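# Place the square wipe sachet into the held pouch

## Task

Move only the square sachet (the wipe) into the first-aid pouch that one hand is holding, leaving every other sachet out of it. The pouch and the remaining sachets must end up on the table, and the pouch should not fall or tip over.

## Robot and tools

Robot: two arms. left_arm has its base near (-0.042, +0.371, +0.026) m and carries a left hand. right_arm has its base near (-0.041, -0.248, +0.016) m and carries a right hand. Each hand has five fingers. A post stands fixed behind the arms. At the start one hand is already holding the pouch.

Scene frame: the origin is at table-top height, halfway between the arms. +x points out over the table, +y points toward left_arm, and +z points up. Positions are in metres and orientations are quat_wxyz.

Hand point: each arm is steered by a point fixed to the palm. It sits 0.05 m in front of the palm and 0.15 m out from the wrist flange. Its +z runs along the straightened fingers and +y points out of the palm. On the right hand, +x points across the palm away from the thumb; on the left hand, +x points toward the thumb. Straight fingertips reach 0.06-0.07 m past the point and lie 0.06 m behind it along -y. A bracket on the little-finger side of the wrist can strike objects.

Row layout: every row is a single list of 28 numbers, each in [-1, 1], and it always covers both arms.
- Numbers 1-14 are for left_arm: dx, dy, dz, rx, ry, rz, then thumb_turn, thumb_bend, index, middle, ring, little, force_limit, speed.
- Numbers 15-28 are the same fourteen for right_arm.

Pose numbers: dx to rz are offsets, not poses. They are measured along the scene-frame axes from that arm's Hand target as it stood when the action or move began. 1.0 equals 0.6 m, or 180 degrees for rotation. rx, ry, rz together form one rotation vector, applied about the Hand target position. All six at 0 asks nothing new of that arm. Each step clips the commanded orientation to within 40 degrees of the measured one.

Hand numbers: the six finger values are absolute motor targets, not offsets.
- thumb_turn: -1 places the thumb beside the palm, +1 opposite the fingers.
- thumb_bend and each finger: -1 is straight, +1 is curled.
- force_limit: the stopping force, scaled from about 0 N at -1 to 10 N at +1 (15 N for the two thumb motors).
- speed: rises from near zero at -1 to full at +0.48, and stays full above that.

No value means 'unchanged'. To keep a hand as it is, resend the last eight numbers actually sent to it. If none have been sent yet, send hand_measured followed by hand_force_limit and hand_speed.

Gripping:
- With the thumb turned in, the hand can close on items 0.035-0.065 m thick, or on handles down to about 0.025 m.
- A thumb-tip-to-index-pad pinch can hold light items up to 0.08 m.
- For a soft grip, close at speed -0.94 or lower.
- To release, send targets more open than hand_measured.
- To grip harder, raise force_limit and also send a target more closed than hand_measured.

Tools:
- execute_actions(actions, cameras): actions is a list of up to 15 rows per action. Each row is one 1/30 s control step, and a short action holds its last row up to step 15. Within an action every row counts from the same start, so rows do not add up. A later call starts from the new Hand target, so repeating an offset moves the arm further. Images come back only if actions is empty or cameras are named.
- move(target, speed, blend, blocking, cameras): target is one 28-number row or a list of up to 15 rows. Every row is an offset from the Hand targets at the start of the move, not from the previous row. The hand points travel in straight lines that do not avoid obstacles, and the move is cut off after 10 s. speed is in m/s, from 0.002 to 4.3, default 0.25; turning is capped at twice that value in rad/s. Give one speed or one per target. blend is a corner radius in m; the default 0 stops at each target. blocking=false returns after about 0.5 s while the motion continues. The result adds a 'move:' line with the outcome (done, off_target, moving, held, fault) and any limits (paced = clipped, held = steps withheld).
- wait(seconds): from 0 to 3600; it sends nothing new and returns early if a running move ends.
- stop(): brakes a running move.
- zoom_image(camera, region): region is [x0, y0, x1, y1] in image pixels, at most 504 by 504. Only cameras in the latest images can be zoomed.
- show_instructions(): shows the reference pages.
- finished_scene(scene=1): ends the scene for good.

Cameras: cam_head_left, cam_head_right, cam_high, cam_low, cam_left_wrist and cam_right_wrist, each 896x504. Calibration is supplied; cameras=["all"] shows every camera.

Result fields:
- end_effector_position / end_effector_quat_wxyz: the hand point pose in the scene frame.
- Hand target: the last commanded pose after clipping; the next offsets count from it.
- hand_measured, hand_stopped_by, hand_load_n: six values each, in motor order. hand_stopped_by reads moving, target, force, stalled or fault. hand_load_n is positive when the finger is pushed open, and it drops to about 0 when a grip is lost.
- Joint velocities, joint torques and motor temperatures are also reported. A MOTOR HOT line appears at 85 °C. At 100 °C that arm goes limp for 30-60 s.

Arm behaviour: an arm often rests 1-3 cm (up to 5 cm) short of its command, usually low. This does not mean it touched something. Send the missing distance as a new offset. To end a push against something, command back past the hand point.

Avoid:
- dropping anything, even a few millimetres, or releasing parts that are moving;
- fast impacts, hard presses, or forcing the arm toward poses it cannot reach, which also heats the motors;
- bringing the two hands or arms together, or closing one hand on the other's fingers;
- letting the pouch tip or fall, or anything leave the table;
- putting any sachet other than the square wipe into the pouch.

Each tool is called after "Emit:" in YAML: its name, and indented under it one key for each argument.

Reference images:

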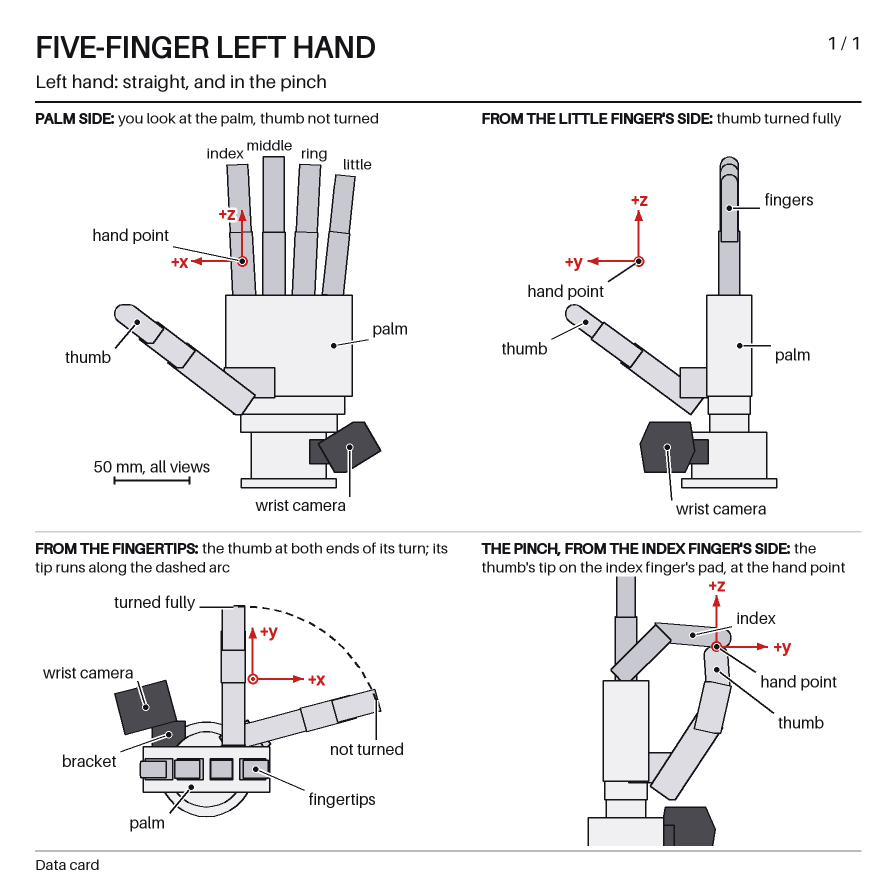

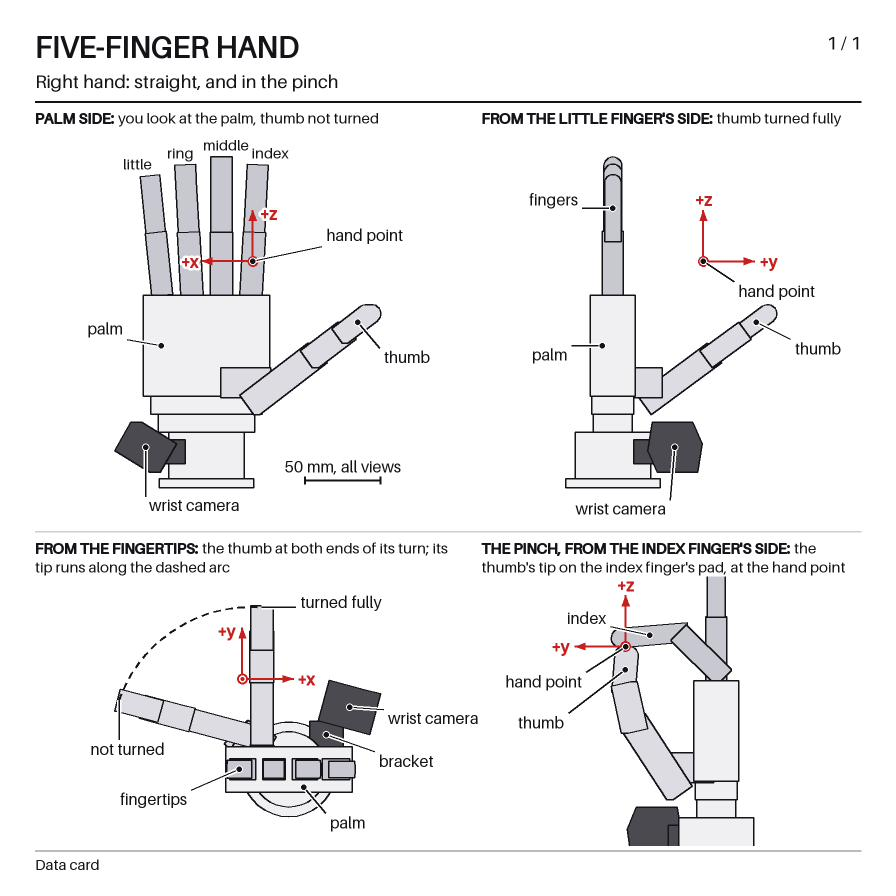

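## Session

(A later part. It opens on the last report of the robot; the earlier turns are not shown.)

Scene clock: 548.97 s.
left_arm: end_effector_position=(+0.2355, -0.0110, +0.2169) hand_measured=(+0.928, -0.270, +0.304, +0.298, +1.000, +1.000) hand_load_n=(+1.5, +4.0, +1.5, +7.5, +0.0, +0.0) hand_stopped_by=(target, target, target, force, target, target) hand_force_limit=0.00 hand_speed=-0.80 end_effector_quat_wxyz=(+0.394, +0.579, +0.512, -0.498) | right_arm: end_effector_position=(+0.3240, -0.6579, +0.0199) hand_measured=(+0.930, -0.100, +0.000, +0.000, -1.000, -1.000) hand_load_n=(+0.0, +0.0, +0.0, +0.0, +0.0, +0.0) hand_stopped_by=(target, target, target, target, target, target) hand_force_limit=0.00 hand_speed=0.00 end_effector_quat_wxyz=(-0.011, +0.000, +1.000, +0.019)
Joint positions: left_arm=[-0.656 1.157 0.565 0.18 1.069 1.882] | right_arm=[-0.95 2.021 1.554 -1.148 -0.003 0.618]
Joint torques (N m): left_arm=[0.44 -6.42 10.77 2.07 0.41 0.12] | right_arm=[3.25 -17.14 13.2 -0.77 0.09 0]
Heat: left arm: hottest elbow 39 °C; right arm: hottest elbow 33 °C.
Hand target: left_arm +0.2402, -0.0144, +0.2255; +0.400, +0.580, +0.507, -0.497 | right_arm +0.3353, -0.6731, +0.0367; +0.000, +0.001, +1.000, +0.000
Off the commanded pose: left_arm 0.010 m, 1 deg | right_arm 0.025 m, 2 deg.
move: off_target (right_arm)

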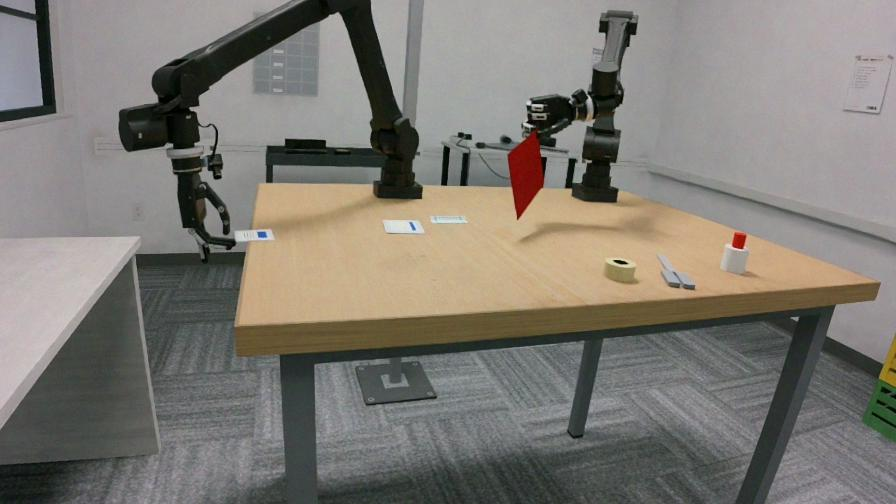

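Emit:
move:
  target:
    - [0,0,0,0,0,0,0.928,-0.268,0.304,0.298,1.0,1.0,0.0,-0.8,0.0,-0.06,0.0,0,0,0,0.93,-0.1,0.0,0.0,-1.0,-1.0,0.0,0.0]
    - [0,0,0,0,0,0,0.928,-0.268,0.304,0.298,1.0,1.0,0.0,-0.8,0.0,-0.06,0.06,0,0,0,0.93,-0.1,0.0,0.0,-1.0,-1.0,0.0,0.0]
    - [0,0,0,0,0,0,0.928,-0.268,0.304,0.298,1.0,1.0,0.0,-0.8,0.0,-0.06,-0.006,0,0,0,0.93,-0.1,0.0,0.0,-1.0,-1.0,0.0,0.0]
    - [0,0,0,0,0,0,0.928,-0.268,0.304,0.298,1.0,1.0,0.0,-0.8,0.0,-0.015,-0.006,0,0,0,0.93,-0.1,0.0,0.0,-1.0,-1.0,0.0,0.0]
  speed: 0.08
  cameras: ["cam_low","cam_right_wrist"]

Emit:
zoom_image:
  camera: "cam_low"
  region: [200, 200, 280, 260]

Scene clock: 557.10 s.
left_arm: end_effector_position=(+0.2355, -0.0110, +0.2169) hand_measured=(+0.928, -0.270, +0.304, +0.298, +1.000, +1.000) hand_load_n=(+1.5, +4.0, +1.5, +7.5, +0.0, +0.0) hand_stopped_by=(target, target, target, force, target, target) hand_force_limit=0.00 hand_speed=-0.80 end_effector_quat_wxyz=(+0.394, +0.579, +0.512, -0.498) | right_arm: end_effector_position=(+0.3317, -0.6816, +0.0260) hand_measured=(+0.930, -0.100, +0.000, +0.000, -1.000, -1.000) hand_load_n=(+0.0, +0.0, +0.0, +0.0, +0.0, +0.0) hand_stopped_by=(target, target, target, target, target, target) hand_force_limit=0.00 hand_speed=0.00 end_effector_quat_wxyz=(-0.005, -0.001, +1.000, +0.009)
Joint positions: left_arm=[-0.656 1.157 0.565 0.18 1.069 1.882] | right_arm=[-0.962 2.056 1.633 -1.168 -0.003 0.603]
Joint torques (N m): left_arm=[0.44 -6.42 10.76 2.07 0.41 0.12] | right_arm=[3.37 -18.55 8.72 -0.02 0.08 0.08]
Heat: left arm: hottest elbow 39 °C; right arm: hottest elbow 34 °C.
Hand target: left_arm +0.2402, -0.0144, +0.2255; +0.400, +0.580, +0.507, -0.497 | right_arm +0.3355, -0.6821, +0.0333; +0.000, +0.001, +1.000, +0.000
Off the commanded pose: left_arm 0.010 m, 1 deg | right_arm 0.008 m, 1 deg.
move: done
cam_right_wrist: T_world_to_cam=[[-0.29198, 0.95483, 0.05509, 0.73888], [0.8128, 0.21737, 0.54047, -0.13843], [0.50409, 0.20258, -0.83956, 0.11084]] pos_world=[0.27238, -0.69787, 0.12717]

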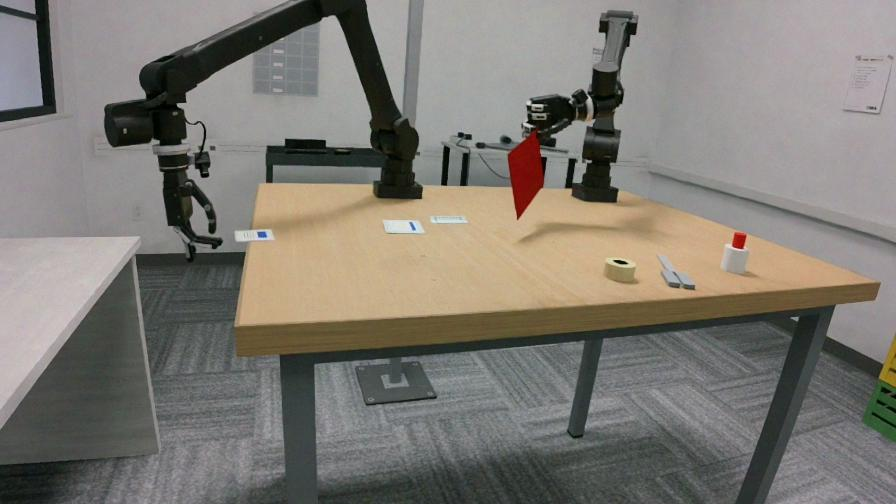

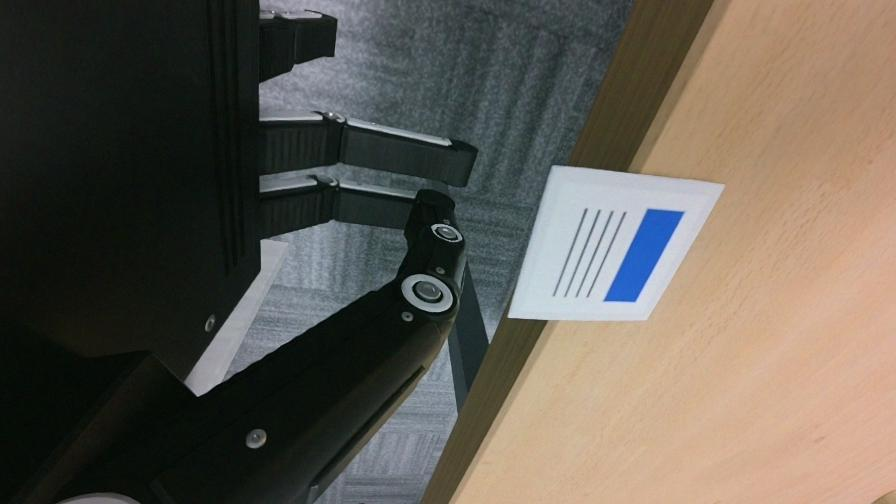

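Scaled by 6.300 from the camera's image (finer frame: 1280x720).

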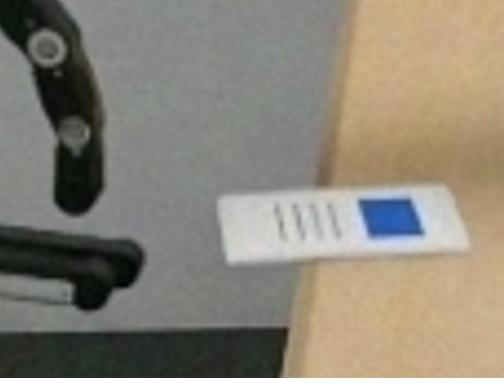

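Emit:
move:
  target:
    - [0,0,0,0,0,0,0.928,-0.268,0.304,0.298,1.0,1.0,0.0,-0.8,0.0,0.0,0.0,0,0,0,0.8,-0.1,0.0,-1.0,-1.0,-1.0,0.0,0.0]
    - [0,0,0,0,0,0,0.928,-0.268,0.304,0.298,1.0,1.0,0.0,-0.8,0.0,0.055,0.0,0,0,0,0.8,-0.1,0.0,-1.0,-1.0,-1.0,0.0,0.0]
  speed: 0.05
  cameras: ["cam_low","cam_right_wrist"]

Emit:
zoom_image:
  camera: "cam_low"
  region: [200, 200, 280, 260]

Scene clock: 583.33 s.
left_arm: end_effector_position=(+0.2355, -0.0110, +0.2169) hand_measured=(+0.928, -0.270, +0.304, +0.298, +1.000, +1.000) hand_load_n=(+1.5, +4.0, +1.5, +7.5, +0.0, +0.0) hand_stopped_by=(target, target, target, force, target, target) hand_force_limit=0.00 hand_speed=-0.80 end_effector_quat_wxyz=(+0.394, +0.579, +0.512, -0.498) | right_arm: end_effector_position=(+0.3325, -0.6502, +0.0264) hand_measured=(+0.800, -0.100, +0.000, -1.000, -1.000, -1.000) hand_load_n=(+0.0, +0.0, +0.0, +0.0, +0.0, +0.0) hand_stopped_by=(target, target, target, target, target, target) hand_force_limit=0.00 hand_speed=0.00 end_effector_quat_wxyz=(-0.005, -0.001, +1.000, +0.008)
Joint positions: left_arm=[-0.656 1.157 0.565 0.18 1.069 1.882] | right_arm=[-0.93 1.994 1.532 -1.128 -0.003 0.635]
Joint torques (N m): left_arm=[0.44 -6.42 10.76 2.07 0.41 0.12] | right_arm=[3.72 -17.73 8.35 -0.13 0.08 0.09]
Motor temperatures (°C): left_arm=[28 29 39 24 27 26] | right_arm=[25 33 32 27 26 25]
Heat: left arm: hottest elbow 39 °C; right arm: hottest shoulder 33 °C.
Hand target: left_arm +0.2402, -0.0144, +0.2255; +0.400, +0.580, +0.507, -0.497 | right_arm +0.3353, -0.6490, +0.0331; +0.000, +0.001, +1.000, +0.000
Off the commanded pose: left_arm 0.010 m, 1 deg | right_arm 0.008 m, 1 deg.
move: done
cam_right_wrist: T_world_to_cam=[[-0.29203, 0.95491, 0.05347, 0.70925], [0.81259, 0.21824, 0.54043, -0.14542], [0.5044, 0.20128, -0.83969, 0.1035]] pos_world=[0.27308, -0.66637, 0.12757]

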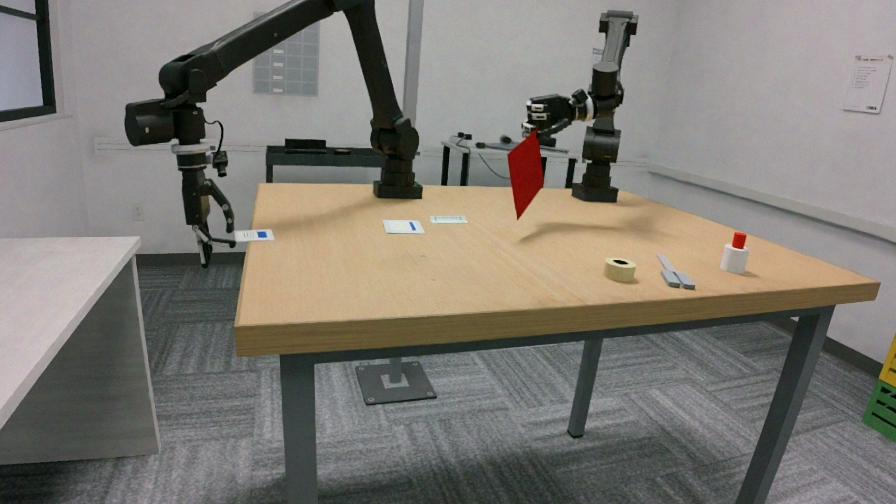

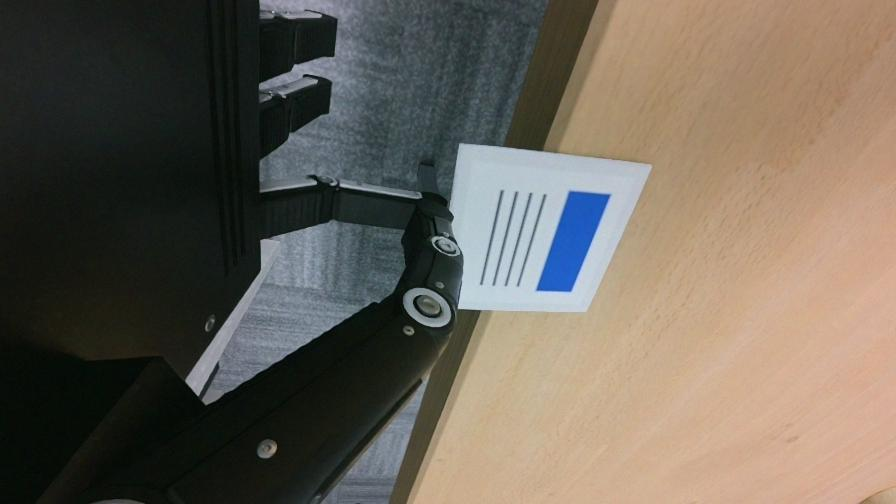

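Scaled by 6.300 from the camera's image (finer frame: 1280x720).

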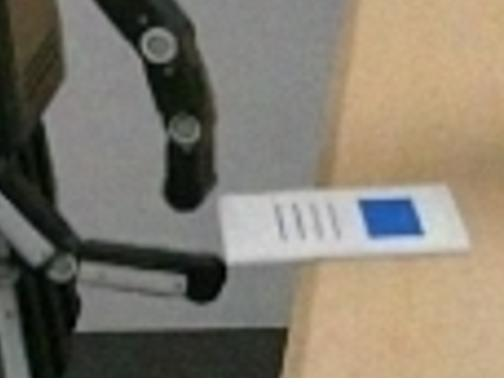

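Emit:
execute_actions:
  actions: []
  cameras: ["cam_high","cam_head_left","cam_head_right","cam_right_wrist","cam_low"]

Emit:
zoom_image:
  camera: "cam_high"
  region: [360, 40, 440, 110]

Emit:
zoom_image:
  camera: "cam_head_left"
  region: [610, 210, 720, 300]

Emit:
zoom_image:
  camera: "cam_head_right"
  region: [650, 200, 770, 290]

Emit:
zoom_image:
  camera: "cam_right_wrist"
  region: [380, 120, 520, 330]

Scene clock: 593.70 s.
left_arm: end_effector_position=(+0.2355, -0.0110, +0.2169) hand_measured=(+0.928, -0.270, +0.304, +0.298, +1.000, +1.000) hand_load_n=(+1.5, +4.0, +1.0, +7.5, +0.0, +0.0) hand_stopped_by=(target, target, target, force, target, target) hand_force_limit=0.00 hand_speed=-0.80 end_effector_quat_wxyz=(+0.394, +0.579, +0.512, -0.498) | right_arm: end_effector_position=(+0.3325, -0.6503, +0.0264) hand_measured=(+0.800, -0.100, +0.000, -1.000, -1.000, -1.000) hand_load_n=(+0.0, +0.0, +0.5, +0.0, +0.0, +0.0) hand_stopped_by=(target, target, target, target, target, target) hand_force_limit=0.00 hand_speed=0.00 end_effector_quat_wxyz=(-0.005, -0.001, +1.000, +0.008)
Joint positions: left_arm=[-0.656 1.157 0.565 0.18 1.069 1.882] | right_arm=[-0.93 1.994 1.532 -1.128 -0.003 0.636]
Joint velocities: within noise
Joint torques (N m): left_arm=[0.44 -6.42 10.76 2.07 0.41 0.12] | right_arm=[3.37 -17.67 8.24 -0.02 0.07 0.07]
Motor temperatures (°C): left_arm=[28 29 39 24 27 26] | right_arm=[25 34 32 27 26 25]
Heat: left arm: hottest elbow 39 °C; right arm: hottest shoulder 34 °C.
Hand target: left_arm +0.2402, -0.0144, +0.2255; +0.400, +0.580, +0.507, -0.497 | right_arm +0.3354, -0.6490, +0.0331; +0.000, +0.001, +1.000, +0.000
Off the commanded pose: left_arm 0.010 m, 1 deg | right_arm 0.008 m, 1 deg.
camera_calibration:
cam_right_wrist: T_world_to_cam=[[-0.29133, 0.95513, 0.05347, 0.7092], [0.81277, 0.21766, 0.5404, -0.14585], [0.50452, 0.20089, -0.83971, 0.10322]] pos_world=[0.27308, -0.66637, 0.12757]
Images, in order (width x height): cam_head_left 896x504, cam_head_right 896x504, cam_high 896x504, cam_low 896x504, cam_right_wrist 896x504.

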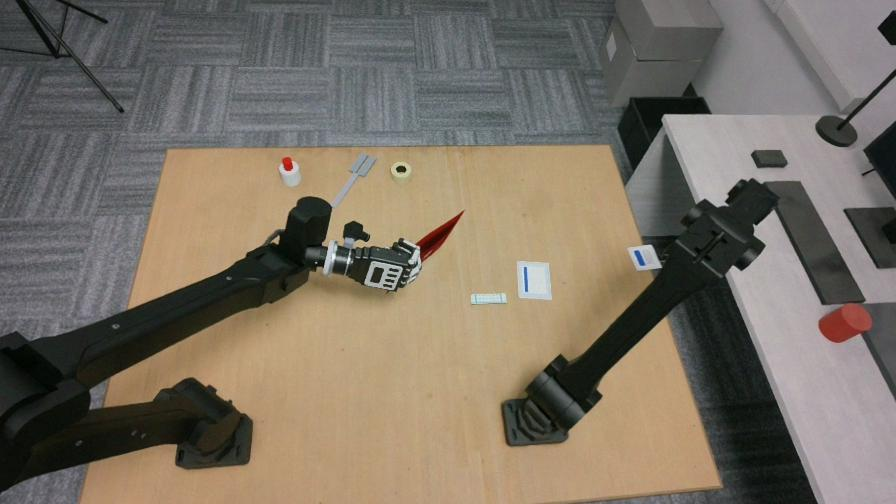

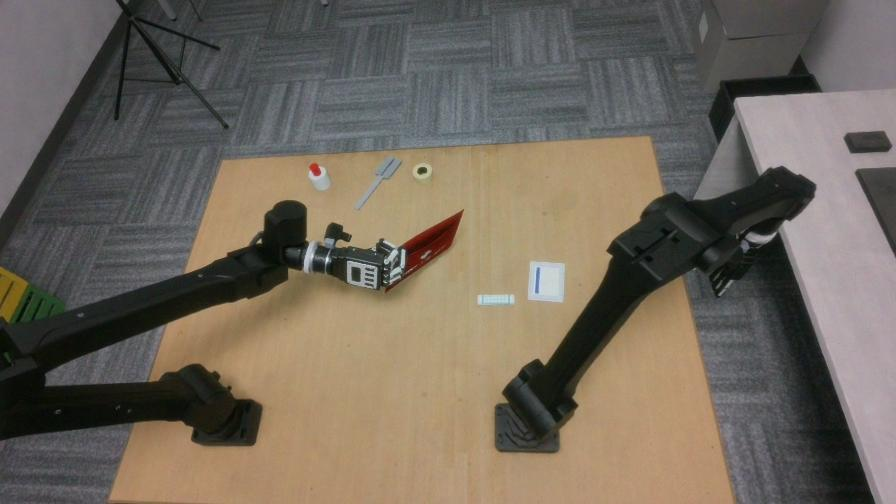

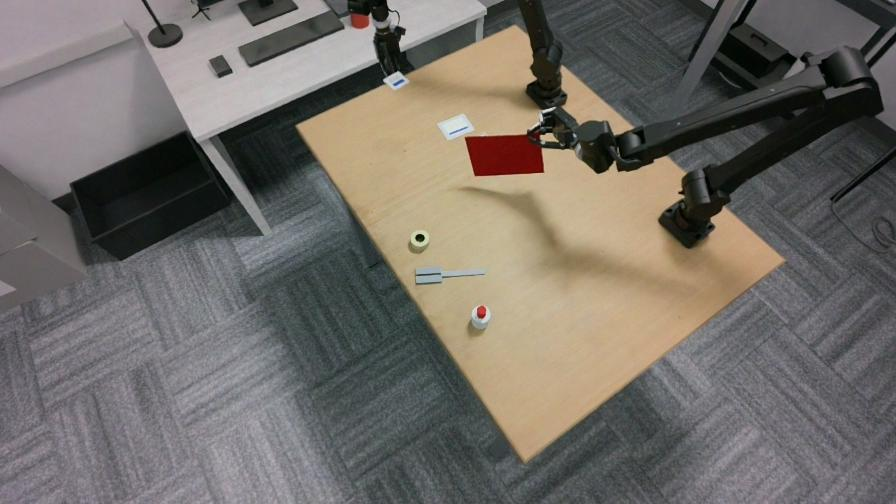

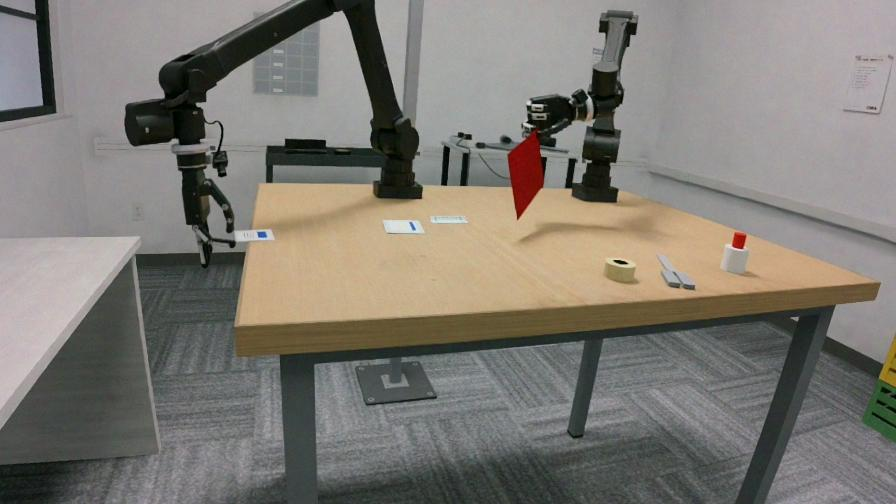

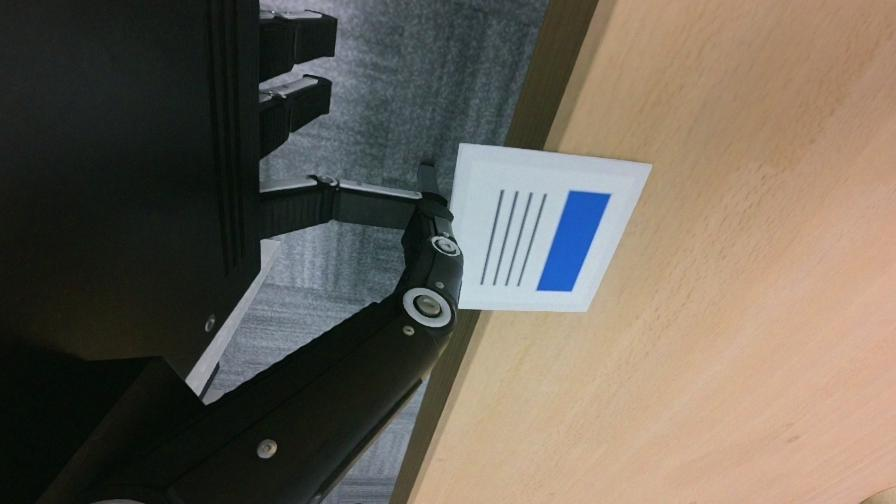

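Scaled by 6.300 from the camera's image (finer frame: 1280x720).

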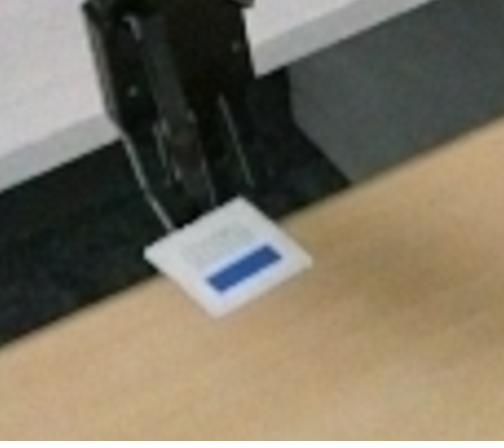

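Scaled by 4.582 from the camera's image (finer frame: 1280x720).

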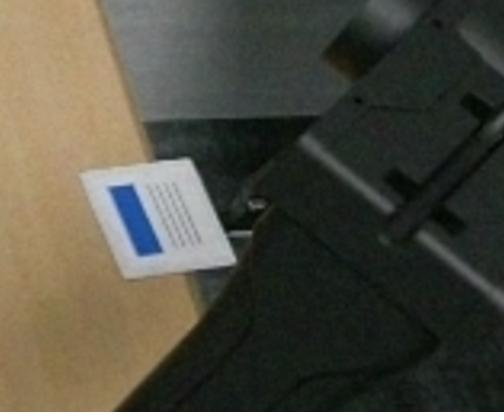

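Scaled by 4.200 from the camera's image (finer frame: 1280x720).

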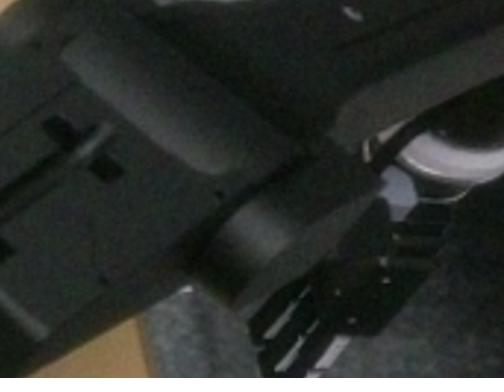

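Scaled by 2.400 from the camera's image (finer frame: 1280x720).

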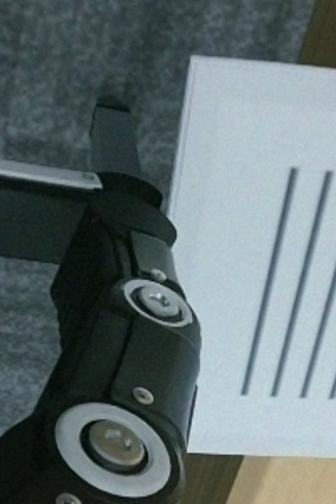

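Emit:
move:
  target:
    - [0,0,0,0,0,0,0.928,-0.268,0.304,0.298,1.0,1.0,0.0,-0.8,0.0,0.022,0.0,0,0,0,0.8,-0.1,0.0,-1.0,-1.0,-1.0,0.0,0.0]
  speed: 0.03
  cameras: ["cam_low","cam_right_wrist"]

Emit:
zoom_image:
  camera: "cam_low"
  region: [200, 200, 280, 260]

Scene clock: 610.90 s.
left_arm: end_effector_position=(+0.2355, -0.0110, +0.2169) hand_measured=(+0.928, -0.270, +0.304, +0.298, +1.000, +1.000) hand_load_n=(+1.5, +4.0, +1.0, +8.0, +0.0, +0.0) hand_stopped_by=(target, target, target, force, target, target) hand_force_limit=0.00 hand_speed=-0.80 end_effector_quat_wxyz=(+0.394, +0.579, +0.512, -0.498) | right_arm: end_effector_position=(+0.3319, -0.6377, +0.0264) hand_measured=(+0.800, -0.100, +0.000, -1.000, -1.000, -1.000) hand_load_n=(+0.0, +0.0, +0.0, +0.0, +0.0, +0.0) hand_stopped_by=(target, target, target, target, target, target) hand_force_limit=0.00 hand_speed=0.00 end_effector_quat_wxyz=(-0.005, +0.000, +1.000, +0.008)
Joint positions: left_arm=[-0.656 1.157 0.565 0.18 1.069 1.882] | right_arm=[-0.918 1.97 1.493 -1.113 -0.003 0.649]
Joint torques (N m): left_arm=[0.44 -6.42 10.76 2.07 0.41 0.12] | right_arm=[3.49 -17.49 8.25 0.01 0.07 0.07]
Heat: left arm: hottest elbow 39 °C; right arm: hottest shoulder 35 °C.
Hand target: left_arm +0.2402, -0.0144, +0.2255; +0.400, +0.580, +0.507, -0.497 | right_arm +0.3355, -0.6359, +0.0332; +0.000, +0.001, +1.000, +0.000
Off the commanded pose: left_arm 0.010 m, 1 deg | right_arm 0.008 m, 1 deg.
move: done
cam_right_wrist: T_world_to_cam=[[-0.29018, 0.95548, 0.05342, 0.69691], [0.81312, 0.21673, 0.54025, -0.14879], [0.50462, 0.20021, -0.83981, 0.10052]] pos_world=[0.27248, -0.65376, 0.12757]

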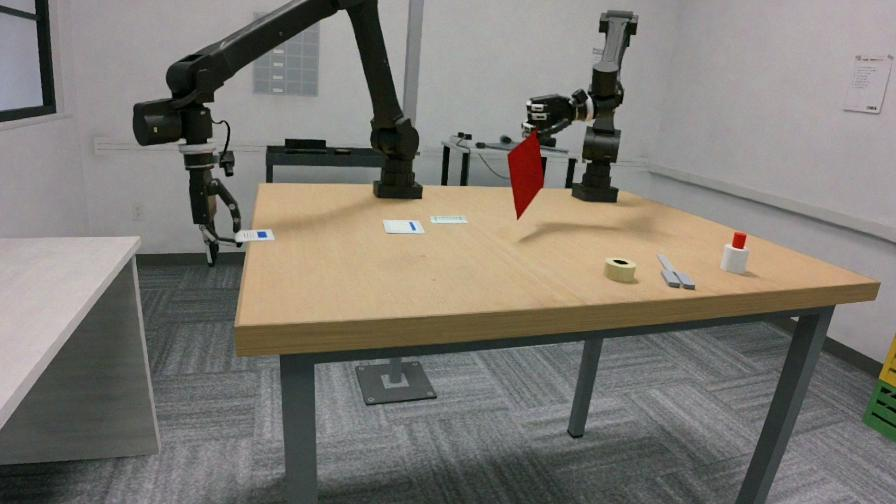

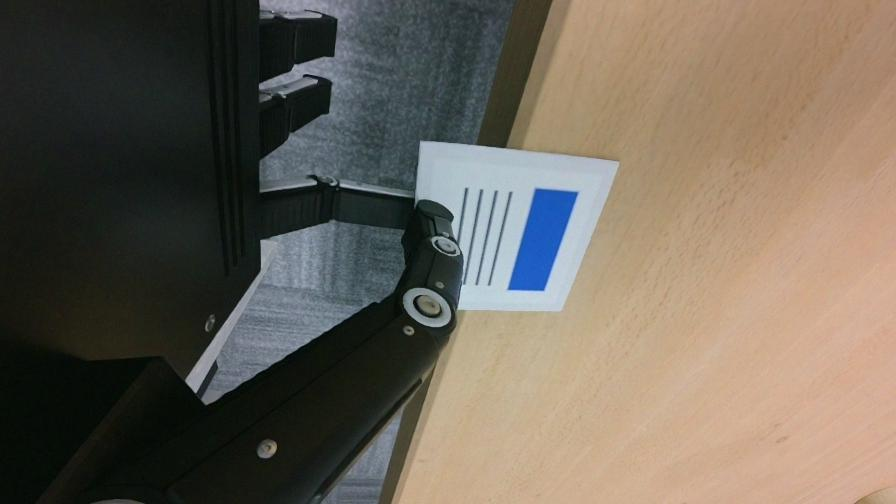

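Scaled by 6.300 from the camera's image (finer frame: 1280x720).

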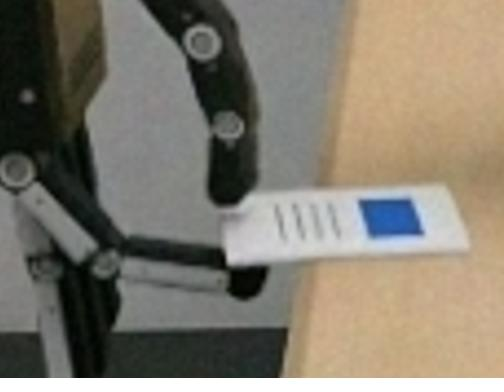

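Emit:
move:
  target:
    - [0,0,0,0,0,0,0.928,-0.268,0.304,0.298,1.0,1.0,0.0,-0.8,0.0,0.0105,0.0,0,0,0,0.8,-0.1,0.0,-1.0,-1.0,-1.0,0.0,0.0]
  speed: 0.03
  cameras: ["cam_low","cam_right_wrist"]

Emit:
zoom_image:
  camera: "cam_low"
  region: [210, 200, 270, 250]

Scene clock: 614.40 s.
left_arm: end_effector_position=(+0.2355, -0.0110, +0.2169) hand_measured=(+0.928, -0.270, +0.304, +0.298, +1.000, +1.000) hand_load_n=(+1.5, +4.0, +1.0, +7.5, +0.0, +0.0) hand_stopped_by=(target, target, target, force, target, target) hand_force_limit=0.00 hand_speed=-0.80 end_effector_quat_wxyz=(+0.394, +0.579, +0.512, -0.498) | right_arm: end_effector_position=(+0.3316, -0.6313, +0.0260) hand_measured=(+0.800, -0.100, +0.000, -1.000, -1.000, -1.000) hand_load_n=(+0.0, +0.0, +0.0, +0.0, +0.0, +0.0) hand_stopped_by=(target, target, target, target, target, target) hand_force_limit=0.00 hand_speed=0.00 end_effector_quat_wxyz=(-0.005, +0.000, +1.000, +0.009)
Joint positions: left_arm=[-0.656 1.157 0.565 0.18 1.069 1.882] | right_arm=[-0.911 1.959 1.474 -1.106 -0.003 0.656]
Joint torques (N m): left_arm=[0.44 -6.42 10.77 2.06 0.41 0.12] | right_arm=[3.55 -17.26 8.28 -0.02 0.07 0.08]
Heat: left arm: hottest elbow 39 °C; right arm: hottest shoulder 34 °C.
Hand target: left_arm +0.2402, -0.0144, +0.2255; +0.400, +0.580, +0.507, -0.497 | right_arm +0.3354, -0.6296, +0.0333; +0.000, +0.001, +1.000, +0.000
Off the commanded pose: left_arm 0.010 m, 1 deg | right_arm 0.008 m, 1 deg.
move: done
cam_right_wrist: T_world_to_cam=[[-0.28975, 0.95555, 0.05447, 0.69065], [0.81365, 0.21595, 0.53975, -0.15042], [0.504, 0.20071, -0.84006, 0.09964]] pos_world=[0.27228, -0.64747, 0.12727]

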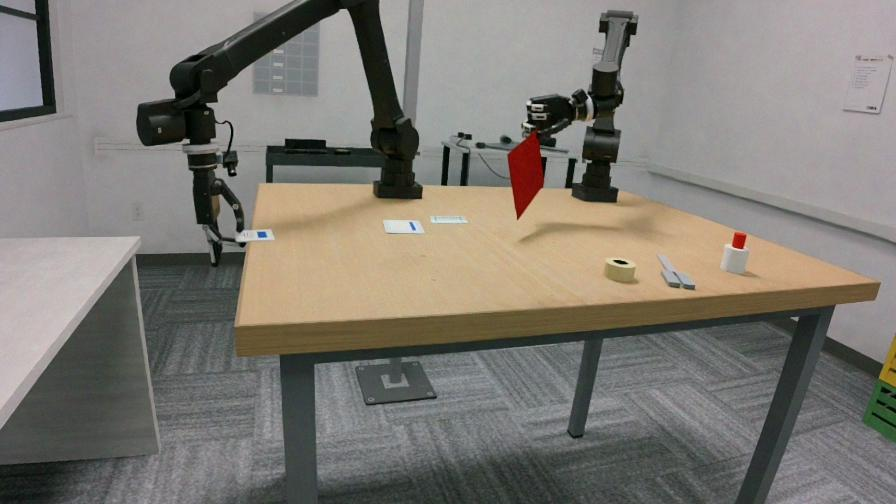

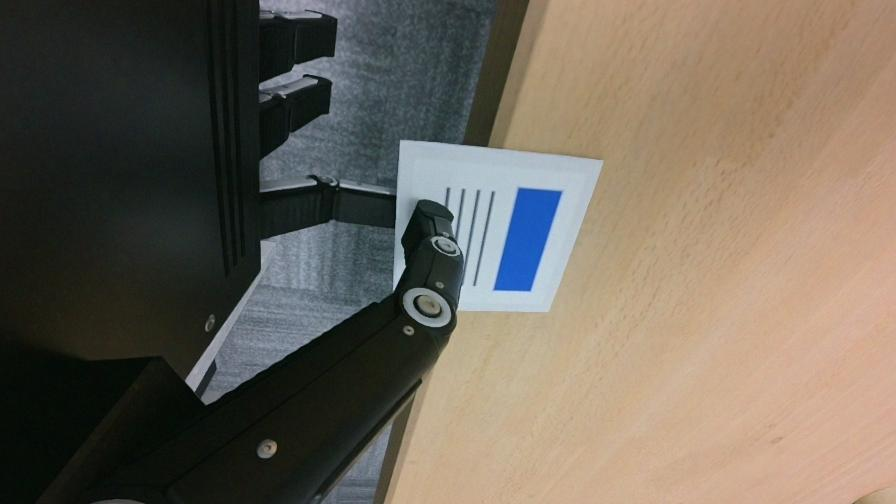

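Scaled by 8.400 from the camera's image (finer frame: 1280x720).

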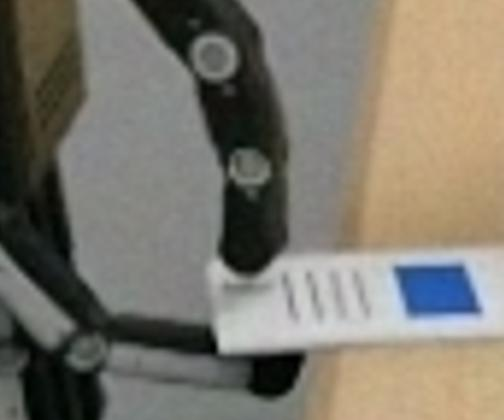

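Emit:
execute_actions:
  actions:
    - [[0,0,0,0,0,0,0.928,-0.268,0.304,0.298,1.0,1.0,0.0,-0.8,0,0,0,0,0,0,0.8,-0.1,0.12,-1.0,-1.0,-1.0,-0.5,-0.8]]
    - [[0,0,0,0,0,0,0.928,-0.268,0.304,0.298,1.0,1.0,0.0,-0.8,0,0,0,0,0,0,0.8,-0.1,0.12,-1.0,-1.0,-1.0,-0.5,-0.8]]
  cameras: ["cam_low","cam_right_wrist"]

Emit:
zoom_image:
  camera: "cam_low"
  region: [210, 200, 270, 250]

Scene clock: 621.07 s.
left_arm: end_effector_position=(+0.2355, -0.0110, +0.2169) hand_measured=(+0.928, -0.270, +0.304, +0.298, +1.000, +1.000) hand_load_n=(+1.5, +4.0, +1.0, +8.0, +0.0, +0.0) hand_stopped_by=(target, target, target, force, target, target) hand_force_limit=0.00 hand_speed=-0.80 end_effector_quat_wxyz=(+0.394, +0.579, +0.512, -0.498) | right_arm: end_effector_position=(+0.3316, -0.6314, +0.0260) hand_measured=(+0.800, -0.100, +0.120, -1.000, -1.000, -1.000) hand_load_n=(+0.0, +0.0, +0.0, +0.0, +0.0, +0.0) hand_stopped_by=(target, target, target, target, target, target) hand_force_limit=-0.50 hand_speed=-0.80 end_effector_quat_wxyz=(-0.005, +0.000, +1.000, +0.009)
Joint positions: left_arm=[-0.656 1.157 0.565 0.18 1.069 1.882] | right_arm=[-0.911 1.959 1.474 -1.106 -0.003 0.657]
Joint torques (N m): left_arm=[0.44 -6.42 10.76 2.07 0.41 0.12] | right_arm=[3.43 -17.49 8.29 -0.06 0.07 0.06]
Heat: left arm: hottest elbow 39 °C; right arm: hottest shoulder 34 °C.
Hand target: left_arm +0.2402, -0.0144, +0.2255; +0.400, +0.580, +0.507, -0.497 | right_arm +0.3354, -0.6296, +0.0333; +0.000, +0.001, +1.000, +0.000
Off the commanded pose: left_arm 0.010 m, 1 deg | right_arm 0.008 m, 1 deg.
Step readings (end_effector_position of left_arm | right_arm):
0: (+0.2355, -0.0110, +0.2169) | (+0.3316, -0.6313, +0.0260)
1: (+0.2355, -0.0110, +0.2169) | (+0.3316, -0.6313, +0.0260)
2: (+0.2355, -0.0110, +0.2169) | (+0.3316, -0.6313, +0.0260)
4: (+0.2355, -0.0110, +0.2169) | (+0.3316, -0.6314, +0.0260)
8: (+0.2355, -0.0110, +0.2169) | (+0.3316, -0.6314, +0.0260)
15: (+0.2355, -0.0110, +0.2169) | (+0.3316, -0.6314, +0.0260)
16: (+0.2355, -0.0110, +0.2169) | (+0.3316, -0.6314, +0.0260)
17: (+0.2355, -0.0110, +0.2169) | (+0.3316, -0.6314, +0.0260)
19: (+0.2355, -0.0110, +0.2169) | (+0.3316, -0.6314, +0.0260)
23: (+0.2355, -0.0110, +0.2169) | (+0.3316, -0.6314, +0.0260)
30: (+0.2355, -0.0110, +0.2169) | (+0.3316, -0.6314, +0.0260)
cam_right_wrist: T_world_to_cam=[[-0.28903, 0.95577, 0.05448, 0.6905], [0.81384, 0.21534, 0.53972, -0.15088], [0.50412, 0.20033, -0.84008, 0.09934]] pos_world=[0.27228, -0.64736, 0.12727]

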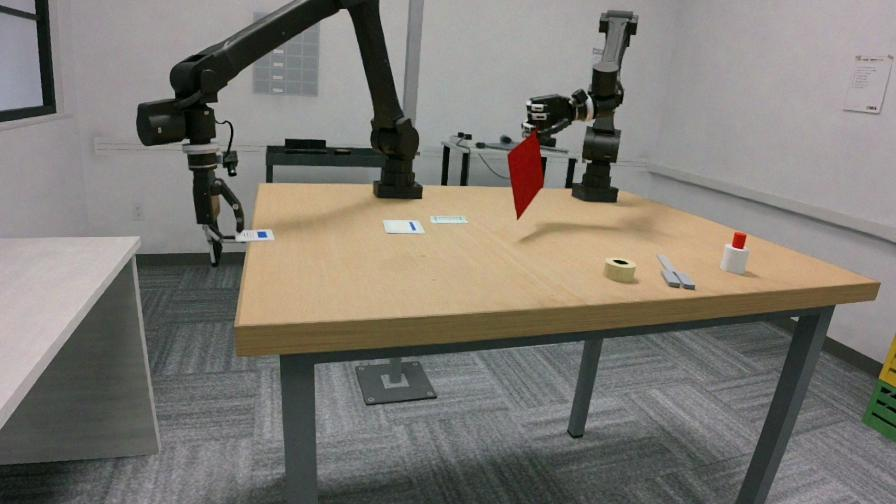

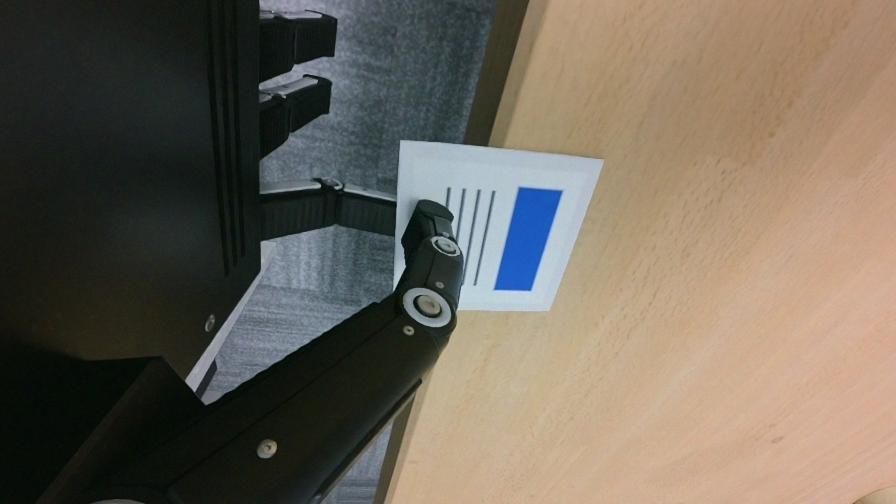

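Scaled by 8.400 from the camera's image (finer frame: 1280x720).

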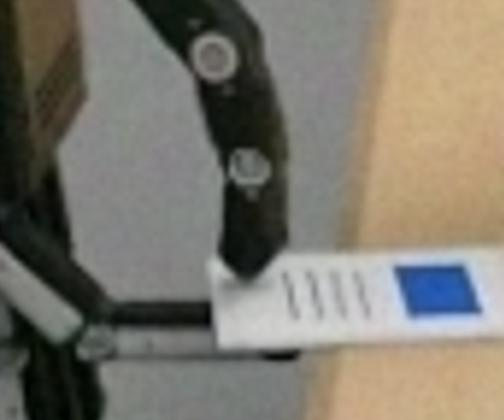

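Emit:
execute_actions:
  actions:
    - [[0,0,0,0,0,0,0.928,-0.268,0.304,0.298,1.0,1.0,0.0,-0.8,0,0,0,0,0,0,0.8,-0.1,0.25,-1.0,-1.0,-1.0,-0.5,-0.85]]
    - [[0,0,0,0,0,0,0.928,-0.268,0.304,0.298,1.0,1.0,0.0,-0.8,0,0,0,0,0,0,0.8,-0.1,0.25,-1.0,-1.0,-1.0,-0.5,-0.85]]
    - [[0,0,0,0,0,0,0.928,-0.268,0.304,0.298,1.0,1.0,0.0,-0.8,0,0,0,0,0,0,0.8,-0.1,0.25,-1.0,-1.0,-1.0,-0.5,-0.85]]
  cameras: ["cam_low","cam_right_wrist"]

Emit:
zoom_image:
  camera: "cam_low"
  region: [210, 200, 270, 250]

Scene clock: 625.60 s.
left_arm: end_effector_position=(+0.2355, -0.0110, +0.2169) hand_measured=(+0.928, -0.270, +0.304, +0.298, +1.000, +1.000) hand_load_n=(+1.5, +4.0, +1.5, +7.5, +0.5, +0.0) hand_stopped_by=(target, target, target, force, target, target) hand_force_limit=0.00 hand_speed=-0.80 end_effector_quat_wxyz=(+0.394, +0.579, +0.512, -0.498) | right_arm: end_effector_position=(+0.3316, -0.6314, +0.0260) hand_measured=(+0.800, -0.100, +0.228, -1.000, -1.000, -1.000) hand_load_n=(+0.0, +0.0, +3.5, +0.0, +0.0, +0.0) hand_stopped_by=(target, target, force, target, target, target) hand_force_limit=-0.50 hand_speed=-0.85 end_effector_quat_wxyz=(-0.005, +0.000, +1.000, +0.009)
Joint positions: left_arm=[-0.656 1.157 0.565 0.18 1.069 1.882] | right_arm=[-0.911 1.959 1.474 -1.106 -0.003 0.657]
Joint torques (N m): left_arm=[0.44 -6.42 10.76 2.09 0.41 0.12] | right_arm=[3.49 -17.14 8.18 -0.01 0.07 0.05]
Heat: left arm: hottest elbow 39 °C; right arm: hottest shoulder 33 °C.
Hand target: left_arm +0.2402, -0.0144, +0.2255; +0.400, +0.580, +0.507, -0.497 | right_arm +0.3354, -0.6296, +0.0333; +0.000, +0.001, +1.000, +0.000
Off the commanded pose: left_arm 0.010 m, 1 deg | right_arm 0.008 m, 1 deg.
Step readings (end_effector_position of left_arm | right_arm):
0: (+0.2355, -0.0110, +0.2169) | (+0.3316, -0.6314, +0.0260)
1: (+0.2355, -0.0110, +0.2169) | (+0.3316, -0.6314, +0.0260)
2: (+0.2355, -0.0110, +0.2169) | (+0.3316, -0.6314, +0.0260)
4: (+0.2355, -0.0110, +0.2169) | (+0.3316, -0.6314, +0.0260)
8: (+0.2355, -0.0110, +0.2169) | (+0.3316, -0.6314, +0.0260)
15: (+0.2355, -0.0110, +0.2169) | (+0.3316, -0.6314, +0.0260)
16: (+0.2355, -0.0110, +0.2169) | (+0.3316, -0.6314, +0.0260)
17: (+0.2355, -0.0110, +0.2169) | (+0.3316, -0.6314, +0.0260)
19: (+0.2355, -0.0110, +0.2169) | (+0.3316, -0.6314, +0.0260)
23: (+0.2355, -0.0110, +0.2169) | (+0.3316, -0.6314, +0.0260)
30: (+0.2355, -0.0110, +0.2169) | (+0.3316, -0.6314, +0.0260)
31: (+0.2355, -0.0110, +0.2169) | (+0.3316, -0.6314, +0.0260)
32: (+0.2355, -0.0110, +0.2169) | (+0.3316, -0.6314, +0.0260)
34: (+0.2355, -0.0110, +0.2169) | (+0.3316, -0.6314, +0.0260)
38: (+0.2355, -0.0110, +0.2169) | (+0.3316, -0.6314, +0.0260)
45: (+0.2355, -0.0110, +0.2169) | (+0.3316, -0.6314, +0.0260)
cam_right_wrist: T_world_to_cam=[[-0.28903, 0.95577, 0.05448, 0.6905], [0.81384, 0.21534, 0.53972, -0.15088], [0.50412, 0.20033, -0.84008, 0.09934]] pos_world=[0.27228, -0.64736, 0.12727]

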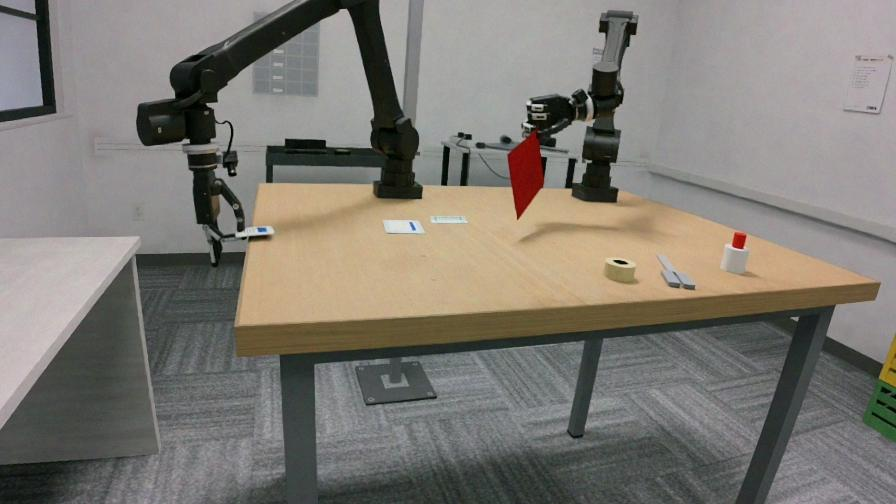

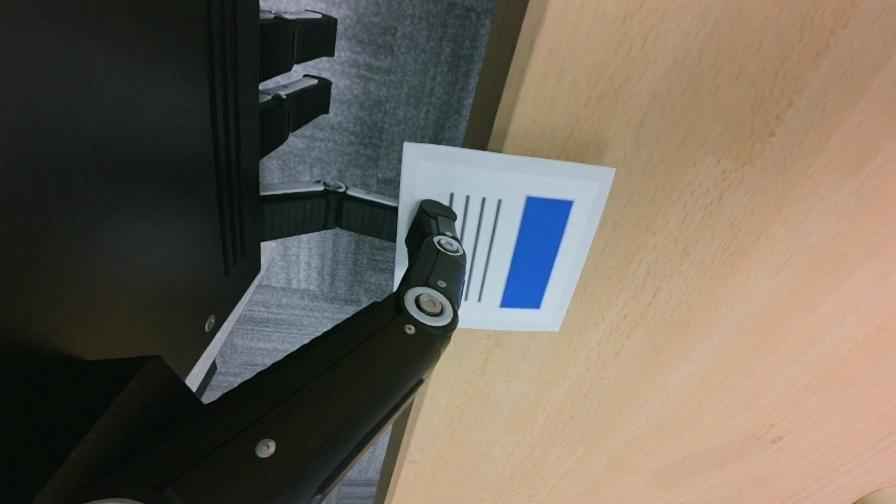

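Scaled by 8.400 from the camera's image (finer frame: 1280x720).

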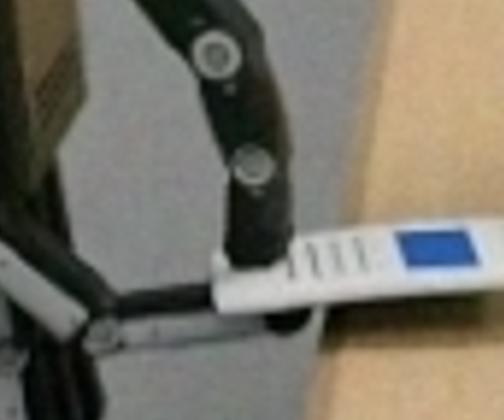

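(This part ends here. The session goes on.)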